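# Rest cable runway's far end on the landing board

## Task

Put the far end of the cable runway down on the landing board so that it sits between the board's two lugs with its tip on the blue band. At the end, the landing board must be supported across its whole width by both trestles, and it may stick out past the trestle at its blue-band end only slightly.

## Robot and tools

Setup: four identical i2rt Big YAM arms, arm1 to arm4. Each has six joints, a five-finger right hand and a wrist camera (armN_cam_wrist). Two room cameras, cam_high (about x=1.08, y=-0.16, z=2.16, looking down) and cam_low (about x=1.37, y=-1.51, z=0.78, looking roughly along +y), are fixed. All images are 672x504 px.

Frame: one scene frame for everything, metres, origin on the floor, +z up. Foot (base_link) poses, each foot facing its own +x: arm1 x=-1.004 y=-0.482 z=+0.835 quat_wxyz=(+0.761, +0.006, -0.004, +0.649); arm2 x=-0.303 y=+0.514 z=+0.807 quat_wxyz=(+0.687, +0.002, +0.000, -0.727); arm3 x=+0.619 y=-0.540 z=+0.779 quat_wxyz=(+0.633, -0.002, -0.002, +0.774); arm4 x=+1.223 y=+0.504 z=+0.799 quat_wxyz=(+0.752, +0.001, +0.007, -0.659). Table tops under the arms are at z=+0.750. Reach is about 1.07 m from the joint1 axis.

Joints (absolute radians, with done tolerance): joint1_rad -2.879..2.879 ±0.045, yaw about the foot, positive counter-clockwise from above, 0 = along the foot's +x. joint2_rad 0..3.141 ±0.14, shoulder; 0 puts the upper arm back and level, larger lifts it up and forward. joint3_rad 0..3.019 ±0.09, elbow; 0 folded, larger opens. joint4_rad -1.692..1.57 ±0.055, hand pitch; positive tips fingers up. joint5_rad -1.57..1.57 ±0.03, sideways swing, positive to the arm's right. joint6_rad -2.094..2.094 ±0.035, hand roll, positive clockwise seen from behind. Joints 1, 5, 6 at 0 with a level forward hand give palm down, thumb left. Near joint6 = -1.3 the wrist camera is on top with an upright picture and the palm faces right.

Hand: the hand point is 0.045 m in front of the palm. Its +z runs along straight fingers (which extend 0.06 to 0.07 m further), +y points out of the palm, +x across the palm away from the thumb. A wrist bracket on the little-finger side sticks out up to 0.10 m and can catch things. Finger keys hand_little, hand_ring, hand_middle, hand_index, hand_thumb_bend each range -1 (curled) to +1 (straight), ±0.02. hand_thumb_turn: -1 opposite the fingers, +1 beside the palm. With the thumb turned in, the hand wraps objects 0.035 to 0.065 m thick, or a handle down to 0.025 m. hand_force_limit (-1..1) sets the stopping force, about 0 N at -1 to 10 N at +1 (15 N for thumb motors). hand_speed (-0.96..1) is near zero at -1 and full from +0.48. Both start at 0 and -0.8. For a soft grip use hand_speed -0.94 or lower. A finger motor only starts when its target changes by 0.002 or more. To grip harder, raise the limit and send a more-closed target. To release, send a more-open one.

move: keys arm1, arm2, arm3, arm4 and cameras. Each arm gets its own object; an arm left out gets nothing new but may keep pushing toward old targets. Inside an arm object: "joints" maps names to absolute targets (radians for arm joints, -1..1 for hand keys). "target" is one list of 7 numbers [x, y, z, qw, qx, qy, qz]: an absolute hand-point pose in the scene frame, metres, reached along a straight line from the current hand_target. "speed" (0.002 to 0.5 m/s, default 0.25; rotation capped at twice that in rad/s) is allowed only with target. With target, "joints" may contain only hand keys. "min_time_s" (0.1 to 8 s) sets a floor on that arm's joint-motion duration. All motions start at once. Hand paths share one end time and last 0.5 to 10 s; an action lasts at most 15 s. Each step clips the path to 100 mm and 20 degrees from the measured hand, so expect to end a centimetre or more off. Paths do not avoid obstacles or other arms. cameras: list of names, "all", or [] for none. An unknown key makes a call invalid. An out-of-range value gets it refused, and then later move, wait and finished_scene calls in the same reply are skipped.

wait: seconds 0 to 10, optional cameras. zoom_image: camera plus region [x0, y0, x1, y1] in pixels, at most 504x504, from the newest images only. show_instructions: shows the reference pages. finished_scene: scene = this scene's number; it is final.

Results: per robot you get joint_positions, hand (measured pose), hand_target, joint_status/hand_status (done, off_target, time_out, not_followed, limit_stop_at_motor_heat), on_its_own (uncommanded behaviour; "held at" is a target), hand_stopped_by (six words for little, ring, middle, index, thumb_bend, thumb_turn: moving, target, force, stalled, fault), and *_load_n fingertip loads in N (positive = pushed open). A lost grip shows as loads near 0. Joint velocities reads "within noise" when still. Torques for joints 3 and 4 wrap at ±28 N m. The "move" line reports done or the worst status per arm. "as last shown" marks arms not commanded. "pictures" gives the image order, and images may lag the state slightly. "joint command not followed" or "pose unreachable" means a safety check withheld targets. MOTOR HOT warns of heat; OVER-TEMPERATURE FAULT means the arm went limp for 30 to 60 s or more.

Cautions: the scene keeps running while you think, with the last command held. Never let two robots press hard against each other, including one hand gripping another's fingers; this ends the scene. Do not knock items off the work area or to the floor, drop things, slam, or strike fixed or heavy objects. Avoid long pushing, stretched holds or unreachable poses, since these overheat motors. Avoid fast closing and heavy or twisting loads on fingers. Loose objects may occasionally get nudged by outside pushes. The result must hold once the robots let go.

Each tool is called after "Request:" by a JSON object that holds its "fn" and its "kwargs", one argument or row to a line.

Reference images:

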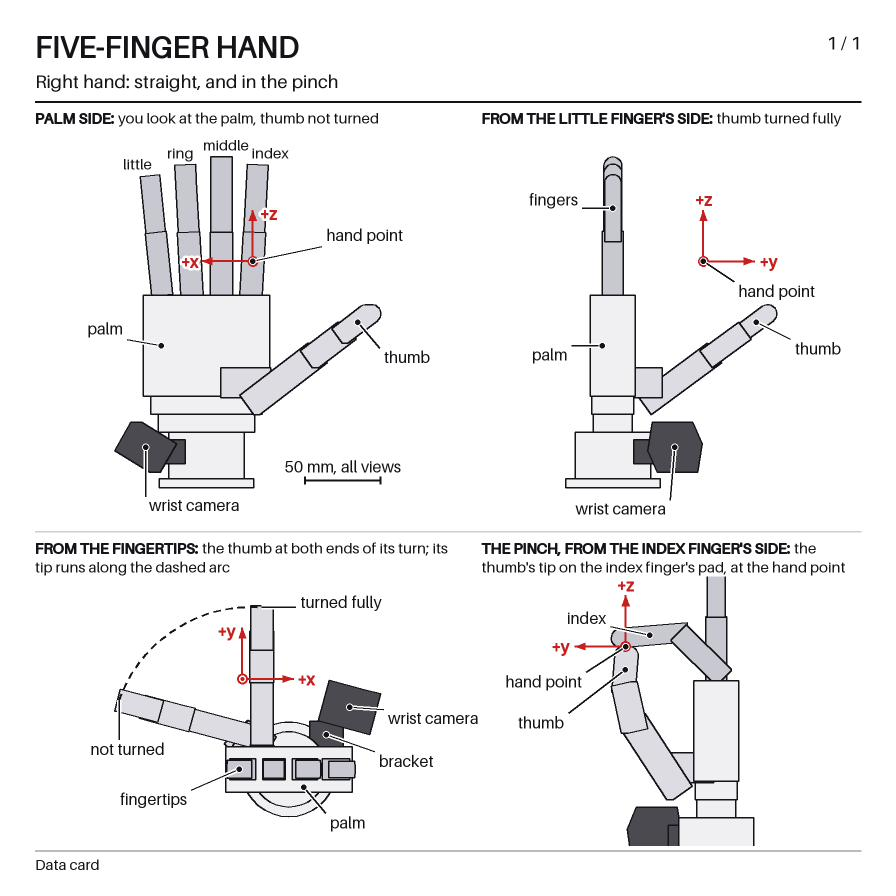

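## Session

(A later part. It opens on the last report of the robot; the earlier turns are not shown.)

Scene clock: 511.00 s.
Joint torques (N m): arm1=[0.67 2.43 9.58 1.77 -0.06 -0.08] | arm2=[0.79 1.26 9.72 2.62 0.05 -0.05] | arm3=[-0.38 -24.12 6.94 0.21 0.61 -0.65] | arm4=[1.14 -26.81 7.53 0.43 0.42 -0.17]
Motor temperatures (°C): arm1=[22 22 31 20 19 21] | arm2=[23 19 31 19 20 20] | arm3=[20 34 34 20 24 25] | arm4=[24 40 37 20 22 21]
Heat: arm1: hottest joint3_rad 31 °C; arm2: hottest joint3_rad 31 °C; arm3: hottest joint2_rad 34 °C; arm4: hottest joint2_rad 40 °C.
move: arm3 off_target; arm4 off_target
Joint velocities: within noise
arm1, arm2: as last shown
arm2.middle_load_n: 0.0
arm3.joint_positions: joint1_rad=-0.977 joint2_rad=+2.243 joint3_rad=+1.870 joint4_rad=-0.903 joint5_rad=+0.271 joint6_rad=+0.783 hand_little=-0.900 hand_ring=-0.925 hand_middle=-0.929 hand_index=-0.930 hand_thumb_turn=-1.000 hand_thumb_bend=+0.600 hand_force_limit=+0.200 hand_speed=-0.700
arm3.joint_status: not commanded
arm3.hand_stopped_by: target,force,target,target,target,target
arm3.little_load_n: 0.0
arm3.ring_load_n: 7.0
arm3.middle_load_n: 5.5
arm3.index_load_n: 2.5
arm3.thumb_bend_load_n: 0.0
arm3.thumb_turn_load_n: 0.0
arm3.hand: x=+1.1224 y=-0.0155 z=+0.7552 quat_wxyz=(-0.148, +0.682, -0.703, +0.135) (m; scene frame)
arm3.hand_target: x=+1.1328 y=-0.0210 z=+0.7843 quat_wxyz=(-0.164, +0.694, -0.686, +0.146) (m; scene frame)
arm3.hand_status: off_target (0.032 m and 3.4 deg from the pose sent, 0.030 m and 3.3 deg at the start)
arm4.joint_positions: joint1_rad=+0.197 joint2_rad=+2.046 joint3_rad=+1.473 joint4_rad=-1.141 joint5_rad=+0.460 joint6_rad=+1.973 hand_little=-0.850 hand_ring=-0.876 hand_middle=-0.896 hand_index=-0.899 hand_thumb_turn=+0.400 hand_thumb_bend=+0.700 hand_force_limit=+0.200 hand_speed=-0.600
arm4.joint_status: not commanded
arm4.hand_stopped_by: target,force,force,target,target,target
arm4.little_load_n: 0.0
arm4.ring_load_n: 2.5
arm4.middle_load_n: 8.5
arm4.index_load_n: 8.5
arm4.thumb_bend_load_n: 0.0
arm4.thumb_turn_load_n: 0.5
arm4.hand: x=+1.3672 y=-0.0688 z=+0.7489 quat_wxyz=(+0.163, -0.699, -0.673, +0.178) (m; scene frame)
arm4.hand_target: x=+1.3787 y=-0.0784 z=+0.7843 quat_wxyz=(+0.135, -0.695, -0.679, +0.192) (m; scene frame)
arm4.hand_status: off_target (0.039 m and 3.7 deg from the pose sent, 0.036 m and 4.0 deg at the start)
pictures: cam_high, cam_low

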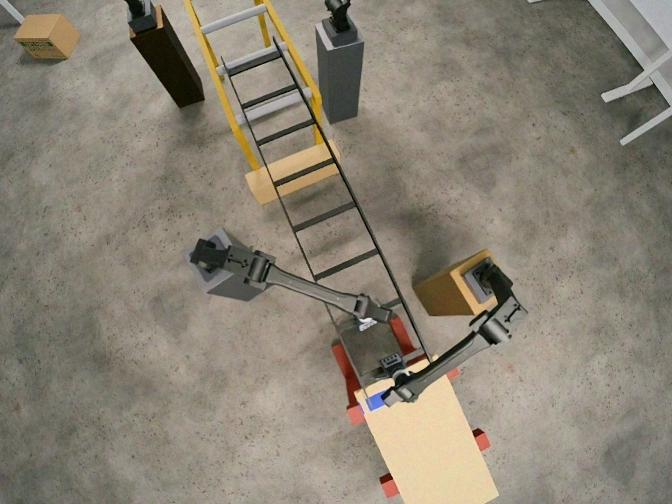

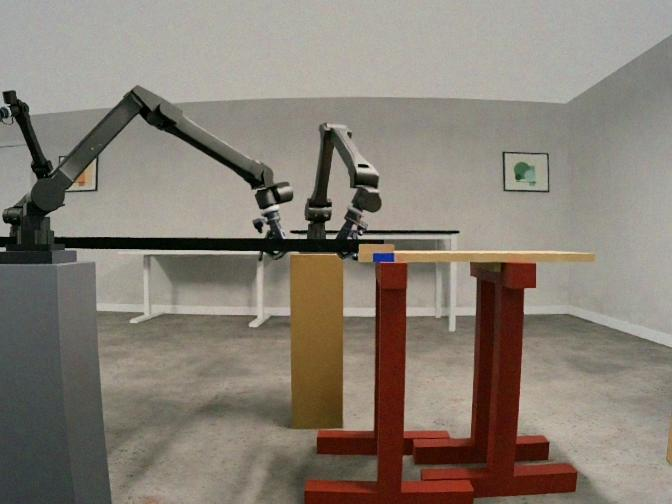

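Request:
{"fn": "move", "kwargs": {
  "arm4": {"target":[1.372,-0.072,0.757,0.158,-0.697,-0.675,0.182],"speed":0.05},
  "arm3": {"target":[1.126,-0.018,0.760,-0.150,0.688,-0.697,0.139],"speed":0.05},
  "cameras": ["cam_low","cam_high"]
}}

Request:
{"fn": "zoom_image", "kwargs": {
  "camera": "cam_low",
  "region": [290, 210, 430, 290]
}}

Request:
{"fn": "zoom_image", "kwargs": {
  "camera": "cam_high",
  "region": [335, 340, 405, 410]
}}

Scene clock: 527.53 s.
Joint torques (N m): arm1=[0.03 2.9 9.44 1.7 -0.03 -0.08] | arm2=[0.73 1.26 9.72 2.63 0.05 -0.05] | arm3=[0.09 -21.6 6.99 0.16 0.36 -0.34] | arm4=[0.85 -21.89 7.64 0.28 0.35 -0.07]
Motor temperatures (°C): arm1=[22 22 31 20 19 21] | arm2=[23 19 31 19 20 20] | arm3=[20 33 33 20 24 25] | arm4=[24 38 35 20 22 21]
Heat: arm1: hottest joint3_rad 31 °C; arm2: hottest joint3_rad 31 °C; arm3: hottest joint2_rad 33 °C; arm4: hottest joint2_rad 38 °C.
move: arm3 done; arm4 off_target
Joint velocities: within noise
arm1, arm2: as last shown
arm3.joint_positions: joint1_rad=-0.977 joint2_rad=+2.245 joint3_rad=+1.870 joint4_rad=-0.903 joint5_rad=+0.271 joint6_rad=+0.790 hand_little=-0.900 hand_ring=-0.926 hand_middle=-0.929 hand_index=-0.930 hand_thumb_turn=-1.000 hand_thumb_bend=+0.600 hand_force_limit=+0.200 hand_speed=-0.700
arm3.joint_status: not commanded
arm3.hand_stopped_by: target,force,target,target,target,target
arm3.little_load_n: 0.0
arm3.ring_load_n: 3.5
arm3.middle_load_n: 2.5
arm3.index_load_n: 0.5
arm3.thumb_bend_load_n: 0.0
arm3.thumb_turn_load_n: 0.0
arm3.hand: x=+1.1224 y=-0.0154 z=+0.7537 quat_wxyz=(-0.147, +0.680, -0.706, +0.134) (m; scene frame)
arm3.hand_target: x=+1.1259 y=-0.0180 z=+0.7599 quat_wxyz=(-0.150, +0.688, -0.697, +0.139) (m; scene frame)
arm3.hand_status: done (0.008 m and 1.5 deg from the pose sent, 0.006 m and 1.2 deg at the start)
arm4.joint_positions: joint1_rad=+0.197 joint2_rad=+2.048 joint3_rad=+1.473 joint4_rad=-1.141 joint5_rad=+0.462 joint6_rad=+1.973 hand_little=-0.850 hand_ring=-0.876 hand_middle=-0.896 hand_index=-0.899 hand_thumb_turn=+0.400 hand_thumb_bend=+0.700 hand_force_limit=+0.200 hand_speed=-0.600
arm4.joint_status: not commanded
arm4.hand_stopped_by: target,force,force,target,target,target
arm4.little_load_n: 0.0
arm4.ring_load_n: 2.0
arm4.middle_load_n: 8.0
arm4.index_load_n: 7.0
arm4.thumb_bend_load_n: 0.0
arm4.thumb_turn_load_n: 0.5
arm4.hand: x=+1.3668 y=-0.0686 z=+0.7479 quat_wxyz=(+0.165, -0.699, -0.673, +0.179) (m; scene frame)
arm4.hand_target: x=+1.3720 y=-0.0719 z=+0.7570 quat_wxyz=(+0.158, -0.697, -0.675, +0.182) (m; scene frame)
arm4.hand_status: off_target (0.011 m and 0.9 deg from the pose sent, 0.010 m and 0.8 deg at the start)
pictures: cam_high, cam_low

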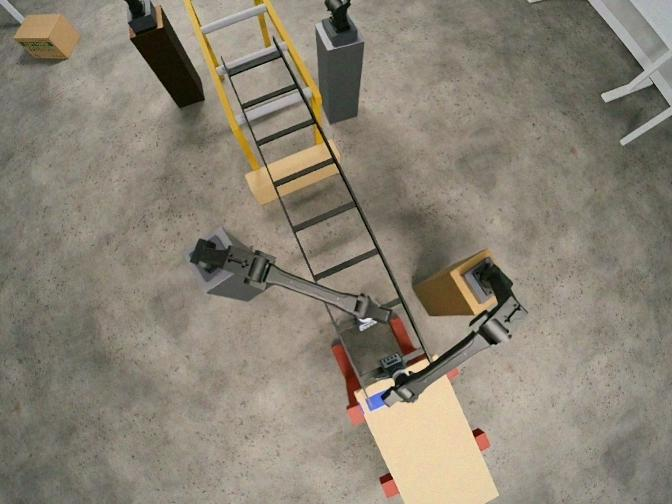

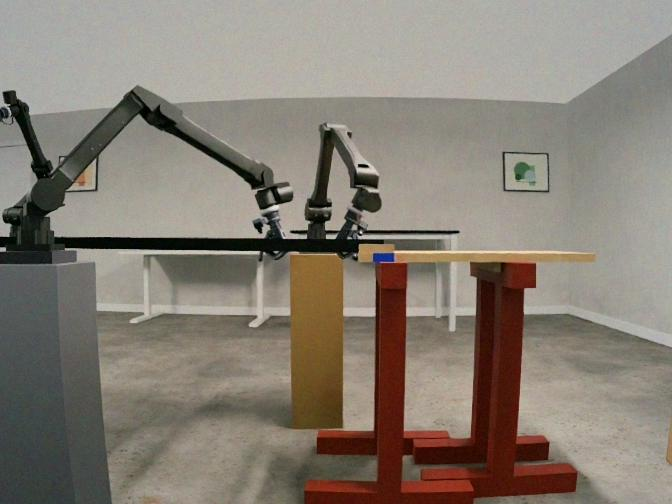

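Scaled by 3.600 from the camera's 672x504 image, which has a finer 960x720 frame.

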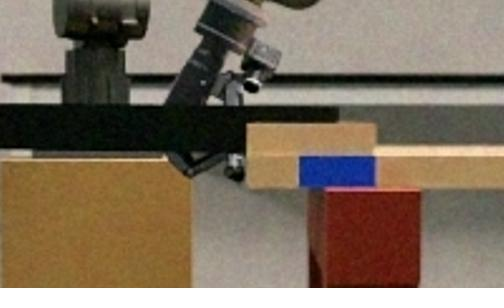

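Scaled by 7.200 from the camera's 672x504 image, which has a finer 960x720 frame.

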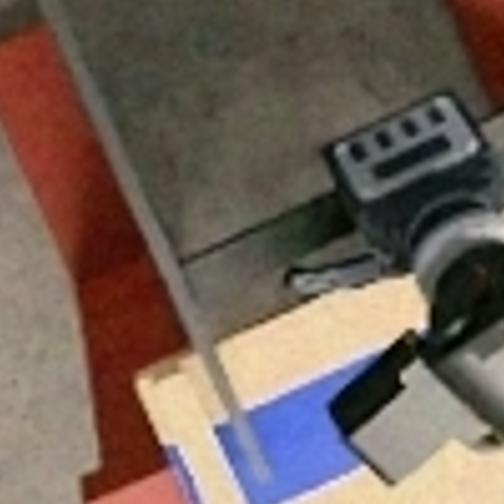

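Request:
{"fn": "move", "kwargs": {
  "arm3": {"joints":{"hand_speed":-0.4,"hand_thumb_bend":1,"hand_little":1,"hand_ring":1,"hand_middle":1,"hand_index":1}},
  "cameras": ["cam_low"]
}}

Request:
{"fn": "move", "kwargs": {
  "arm4": {"joints":{"hand_speed":-0.5,"hand_little":1,"hand_ring":1,"hand_middle":1,"hand_index":1}},
  "arm3": {"target":[1.04,-0.016,0.945,-0.147,0.686,-0.700,0.137],"speed":0.12},
  "cameras": ["cam_high","cam_low"]
}}

Scene clock: 538.63 s.
Joint torques (N m): arm1=[0.09 2.73 9.24 1.81 -0.07 -0.06] | arm2=[0.79 1.26 9.72 2.62 0.05 -0.05] | arm3=[0.15 -21.6 7.01 0.18 0.3 -0.16] | arm4=[0.62 -22.53 7.56 0.2 0.28 -0.1]
Motor temperatures (°C): arm1=[22 22 31 20 19 21] | arm2=[23 19 31 19 20 20] | arm3=[20 34 32 20 24 24] | arm4=[24 36 34 20 21 21]
Heat: arm1: hottest joint3_rad 31 °C; arm2: hottest joint3_rad 31 °C; arm3: hottest joint2_rad 34 °C; arm4: hottest joint2_rad 36 °C.
move: arm3 done
Joint velocities: within noise
arm1, arm2, arm4: as last shown
arm3.joint_positions: joint1_rad=-0.977 joint2_rad=+2.245 joint3_rad=+1.870 joint4_rad=-0.903 joint5_rad=+0.273 joint6_rad=+0.772 hand_little=+1.000 hand_ring=+1.000 hand_middle=+1.000 hand_index=+1.000 hand_thumb_turn=-1.000 hand_thumb_bend=+1.000 hand_force_limit=+0.200 hand_speed=-0.400
arm3.joint_status: all done
arm3.hand_stopped_by: target,target,target,target,target,target
arm3.little_load_n: 0.0
arm3.ring_load_n: 0.0
arm3.middle_load_n: 0.0
arm3.index_load_n: 0.0
arm3.thumb_bend_load_n: 0.0
arm3.thumb_turn_load_n: 0.0
arm3.hand: x=+1.1221 y=-0.0167 z=+0.7534 quat_wxyz=(-0.146, +0.686, -0.699, +0.137) (m; scene frame)
arm3.hand_target: x=+1.1259 y=-0.0179 z=+0.7599 quat_wxyz=(-0.150, +0.688, -0.697, +0.139) (m; scene frame)
arm3.hand_status: not commanded
arm4.joint_positions: joint1_rad=+0.197 joint2_rad=+2.048 joint3_rad=+1.473 joint4_rad=-1.141 joint5_rad=+0.462 joint6_rad=+1.973 hand_little=-0.850 hand_ring=-0.877 hand_middle=-0.896 hand_index=-0.899 hand_thumb_turn=+0.400 hand_thumb_bend=+0.700 hand_force_limit=+0.200 hand_speed=-0.600
pictures: cam_low

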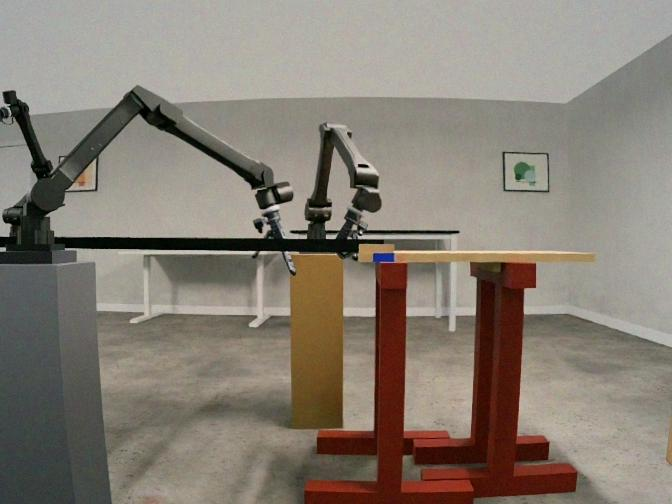

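Scene clock: 540.90 s.
Joint torques (N m): arm1=[0.26 2.49 9.46 1.83 -0.05 -0.11] | arm2=[0.73 1.26 9.72 2.63 0.06 -0.05] | arm3=[1.08 -19.78 10.96 -0.42 0.38 0.05] | arm4=[1.2 -21.66 7.64 0.17 0.35 0]
Motor temperatures (°C): arm1=[22 22 31 20 19 21] | arm2=[23 19 31 19 20 20] | arm3=[20 34 32 20 24 24] | arm4=[24 36 34 20 21 21]
Heat: arm1: hottest joint3_rad 31 °C; arm2: hottest joint3_rad 31 °C; arm3: hottest joint2_rad 34 °C; arm4: hottest joint2_rad 36 °C.
move: arm3 off_target; arm4 done
Joint velocities: within noise
arm1.joint_positions: joint1_rad=-0.250 joint2_rad=+0.585 joint3_rad=+1.358 joint4_rad=-1.387 joint5_rad=-0.041 joint6_rad=-1.071 hand_little=+1.000 hand_ring=+1.000 hand_middle=+1.000 hand_index=+1.000 hand_thumb_turn=+1.000 hand_thumb_bend=+1.000 hand_force_limit=+0.000 hand_speed=-0.800
arm1.joint_status: not commanded
arm1.hand_stopped_by: target,target,target,target,target,target
arm1.little_load_n: 0.0
arm1.ring_load_n: 0.0
arm1.middle_load_n: 0.0
arm1.index_load_n: 0.0
arm1.thumb_bend_load_n: 0.0
arm1.thumb_turn_load_n: 0.0
arm1.hand: x=-0.8941 y=-0.3121 z=+1.2986 quat_wxyz=(-0.359, +0.834, +0.295, +0.298) (m; scene frame)
arm1.hand_target: x=-0.8942 y=-0.3125 z=+1.3111 quat_wxyz=(-0.368, +0.827, +0.293, +0.307) (m; scene frame)
arm1.hand_status: not commanded
arm2.joint_positions: joint1_rad=+0.185 joint2_rad=+0.617 joint3_rad=+1.439 joint4_rad=-1.253 joint5_rad=+0.225 joint6_rad=-1.440 hand_little=+1.000 hand_ring=+1.000 hand_middle=+1.000 hand_index=+1.000 hand_thumb_turn=+1.000 hand_thumb_bend=+1.000 hand_force_limit=+0.000 hand_speed=-0.800
arm2.joint_status: not commanded
arm2.hand_stopped_by: target,target,target,target,target,target
arm2.little_load_n: 0.0
arm2.ring_load_n: 0.0
arm2.middle_load_n: 0.0
arm2.index_load_n: 0.0
arm2.thumb_bend_load_n: 0.0
arm2.thumb_turn_load_n: 0.0
arm2.hand: x=-0.3731 y=+0.2771 z=+1.3504 quat_wxyz=(+0.399, +0.548, -0.636, +0.367) (m; scene frame)
arm2.hand_target: x=-0.3734 y=+0.2796 z=+1.3607 quat_wxyz=(+0.405, +0.543, -0.633, +0.375) (m; scene frame)
arm2.hand_status: not commanded
arm3.joint_positions: joint1_rad=-0.892 joint2_rad=+1.983 joint3_rad=+1.867 joint4_rad=-1.245 joint5_rad=+0.295 joint6_rad=+0.854 hand_little=+1.000 hand_ring=+1.000 hand_middle=+1.000 hand_index=+1.000 hand_thumb_turn=-1.000 hand_thumb_bend=+1.000 hand_force_limit=+0.200 hand_speed=-0.400
arm3.joint_status: not commanded
arm3.hand_stopped_by: target,target,target,target,target,target
arm3.little_load_n: 0.0
arm3.ring_load_n: 0.0
arm3.middle_load_n: 0.0
arm3.index_load_n: 0.0
arm3.thumb_bend_load_n: 0.0
arm3.thumb_turn_load_n: 0.0
arm3.hand: x=+1.0336 y=-0.0312 z=+0.9116 quat_wxyz=(-0.117, +0.693, -0.698, +0.139) (m; scene frame)
arm3.hand_target: x=+1.0389 y=-0.0172 z=+0.9451 quat_wxyz=(-0.147, +0.686, -0.700, +0.137) (m; scene frame)
arm3.hand_status: off_target (0.037 m and 3.5 deg from the pose sent, 0.208 m and 0.1 deg at the start)
arm4.joint_positions: joint1_rad=+0.197 joint2_rad=+2.048 joint3_rad=+1.473 joint4_rad=-1.141 joint5_rad=+0.463 joint6_rad=+1.973 hand_little=+1.000 hand_ring=+1.000 hand_middle=+1.000 hand_index=+1.000 hand_thumb_turn=+0.400 hand_thumb_bend=+0.700 hand_force_limit=+0.200 hand_speed=-0.500
arm4.joint_status: all done
arm4.hand_stopped_by: target,target,target,target,target,target
arm4.little_load_n: 0.0
arm4.ring_load_n: 0.0
arm4.middle_load_n: 0.0
arm4.index_load_n: 0.0
arm4.thumb_bend_load_n: 0.0
arm4.thumb_turn_load_n: -0.5
arm4.hand: x=+1.3665 y=-0.0688 z=+0.7484 quat_wxyz=(+0.164, -0.699, -0.673, +0.180) (m; scene frame)
arm4.hand_target: x=+1.3720 y=-0.0719 z=+0.7570 quat_wxyz=(+0.158, -0.697, -0.675, +0.182) (m; scene frame)
arm4.hand_status: not commanded
pictures: cam_high, cam_low

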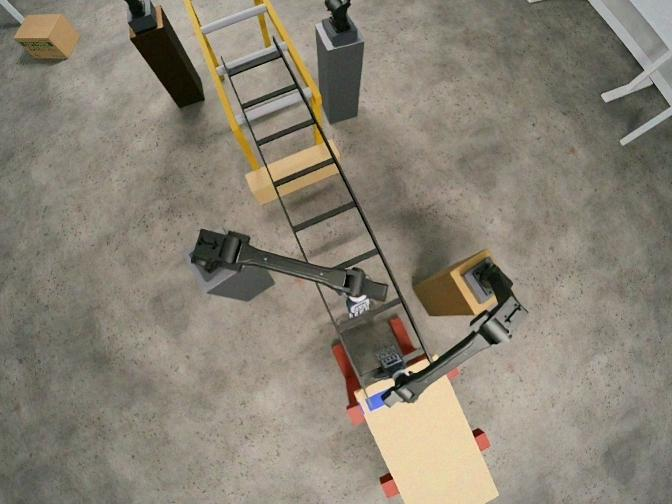

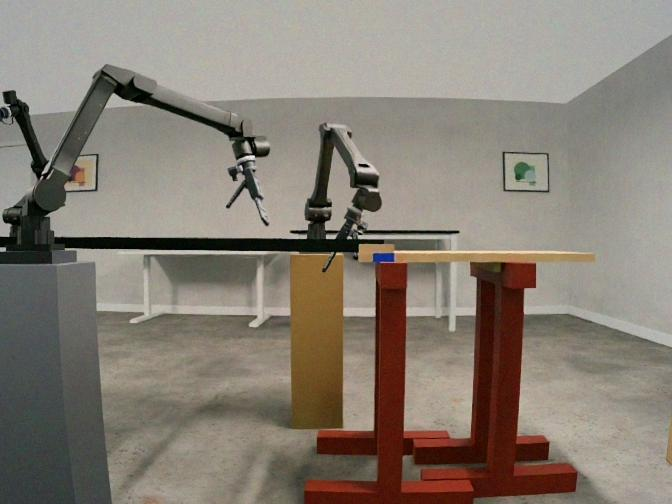

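Ladder stable. Retract arm4.

Request:
{"fn": "move", "kwargs": {
  "arm4": {"target":[1.445,-0.069,0.93,0.160,-0.697,-0.675,0.182],"speed":0.09},
  "cameras": ["cam_high","cam_low","arm4_cam_wrist"]
}}

Request:
{"fn": "zoom_image", "kwargs": {
  "camera": "cam_high",
  "region": [335, 340, 405, 410]
}}

Request:
{"fn": "zoom_image", "kwargs": {
  "camera": "cam_high",
  "region": [400, 320, 470, 390]
}}

Request:
{"fn": "zoom_image", "kwargs": {
  "camera": "cam_low",
  "region": [290, 210, 430, 290]
}}

Scene clock: 548.93 s.
Joint torques (N m): arm1=[0.56 2.9 9.39 1.74 -0.04 -0.08] | arm2=[0.73 1.26 9.72 2.63 0.05 -0.05] | arm3=[1.08 -19.66 10.95 -0.4 0.38 0.06] | arm4=[1.67 -23.82 12.44 -0.43 0.26 0.07]
Motor temperatures (°C): arm1=[22 22 31 20 19 21] | arm2=[23 19 31 19 20 20] | arm3=[20 35 33 20 24 24] | arm4=[24 35 34 20 21 21]
Heat: arm1: hottest joint3_rad 31 °C; arm2: hottest joint3_rad 31 °C; arm3: hottest joint2_rad 35 °C; arm4: hottest joint2_rad 35 °C.
move: arm4 off_target
Joint velocities: within noise
arm1, arm2, arm3: as last shown
arm2.index_load_n: -0.5
arm3.hand: x=+1.0336 y=-0.0312 z=+0.9116 quat_wxyz=(-0.117, +0.692, -0.698, +0.139) (m; scene frame)
arm4.joint_positions: joint1_rad=+0.310 joint2_rad=+1.972 joint3_rad=+1.775 joint4_rad=-1.620 joint5_rad=+0.445 joint6_rad=+2.084 hand_little=+1.000 hand_ring=+1.000 hand_middle=+1.000 hand_index=+1.000 hand_thumb_turn=+0.400 hand_thumb_bend=+0.700 hand_force_limit=+0.200 hand_speed=-0.500
arm4.joint_status: not commanded
arm4.hand_stopped_by: target,target,target,target,target,target
arm4.little_load_n: 0.0
arm4.ring_load_n: 0.0
arm4.middle_load_n: 0.0
arm4.index_load_n: 0.0
arm4.thumb_bend_load_n: 0.0
arm4.thumb_turn_load_n: 0.0
arm4.hand: x=+1.4329 y=-0.0582 z=+0.8984 quat_wxyz=(+0.187, -0.689, -0.679, +0.172) (m; scene frame)
arm4.hand_target: x=+1.4444 y=-0.0678 z=+0.9300 quat_wxyz=(+0.159, -0.696, -0.677, +0.181) (m; scene frame)
arm4.hand_status: off_target (0.035 m and 3.5 deg from the pose sent, 0.198 m and 0.7 deg at the start; a joint's target at an end of its range on 19 of 79 steps)
pictures: arm4_cam_wrist, cam_high, cam_low
camera_calibration:
arm4_cam_wrist: T_world_to_cam=[[0.854099, 0.229474, -0.46675, -0.789137], [0.419917, -0.833761, 0.358487, -0.972234], [-0.306895, -0.50218, -0.808475, 1.24984], [0, 0, 0, 1]] pos_world=[1.46583, -0.00188235, 0.990663]

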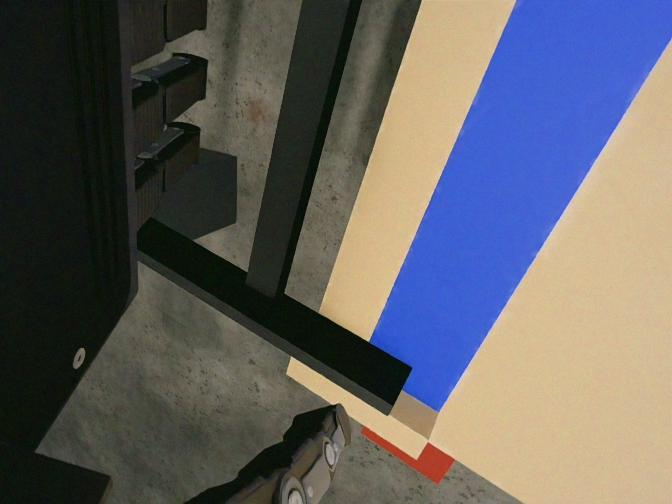

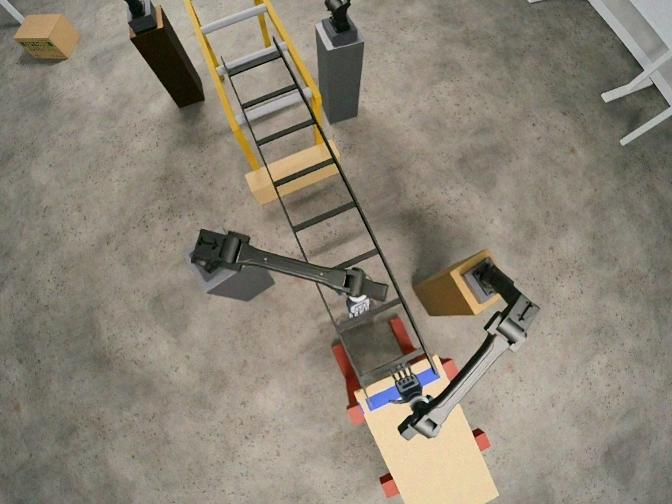

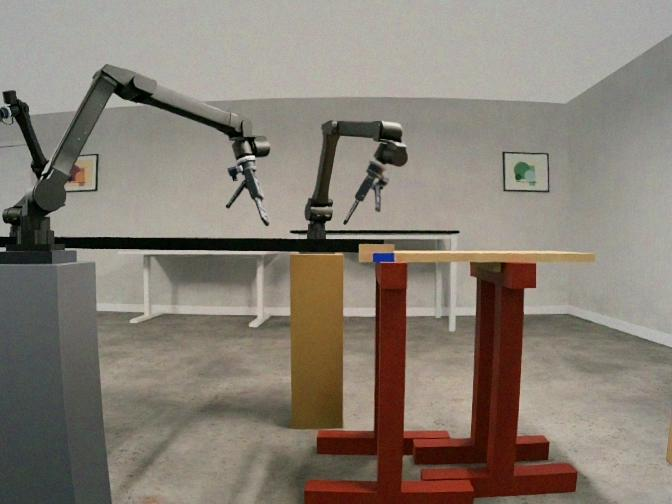

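Scaled by 7.200 from the camera's 672x504 image, which has a finer 960x720 frame.

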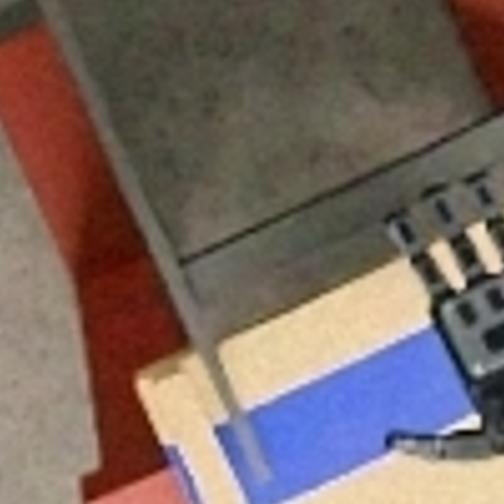

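Scaled by 7.200 from the camera's 672x504 image, which has a finer 960x720 frame.

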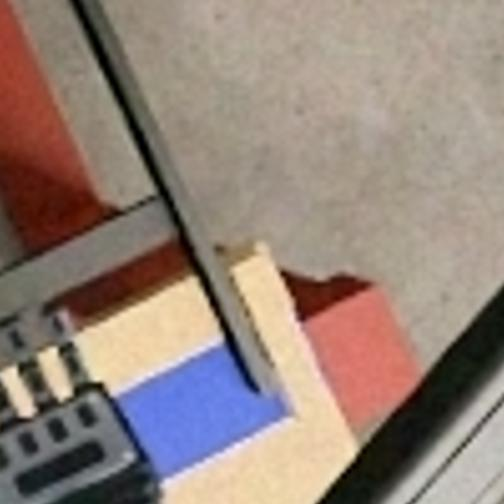

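Scaled by 3.600 from the camera's 672x504 image, which has a finer 960x720 frame.

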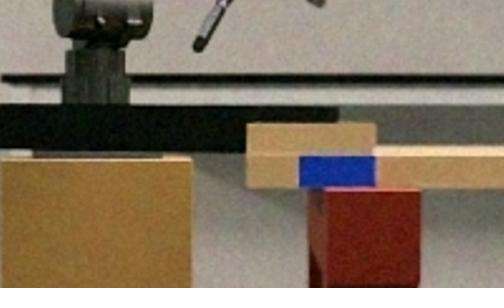

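Request:
{"fn": "finished_scene", "kwargs": {
  "scene": 2
}}

The scene is finished: the task was done.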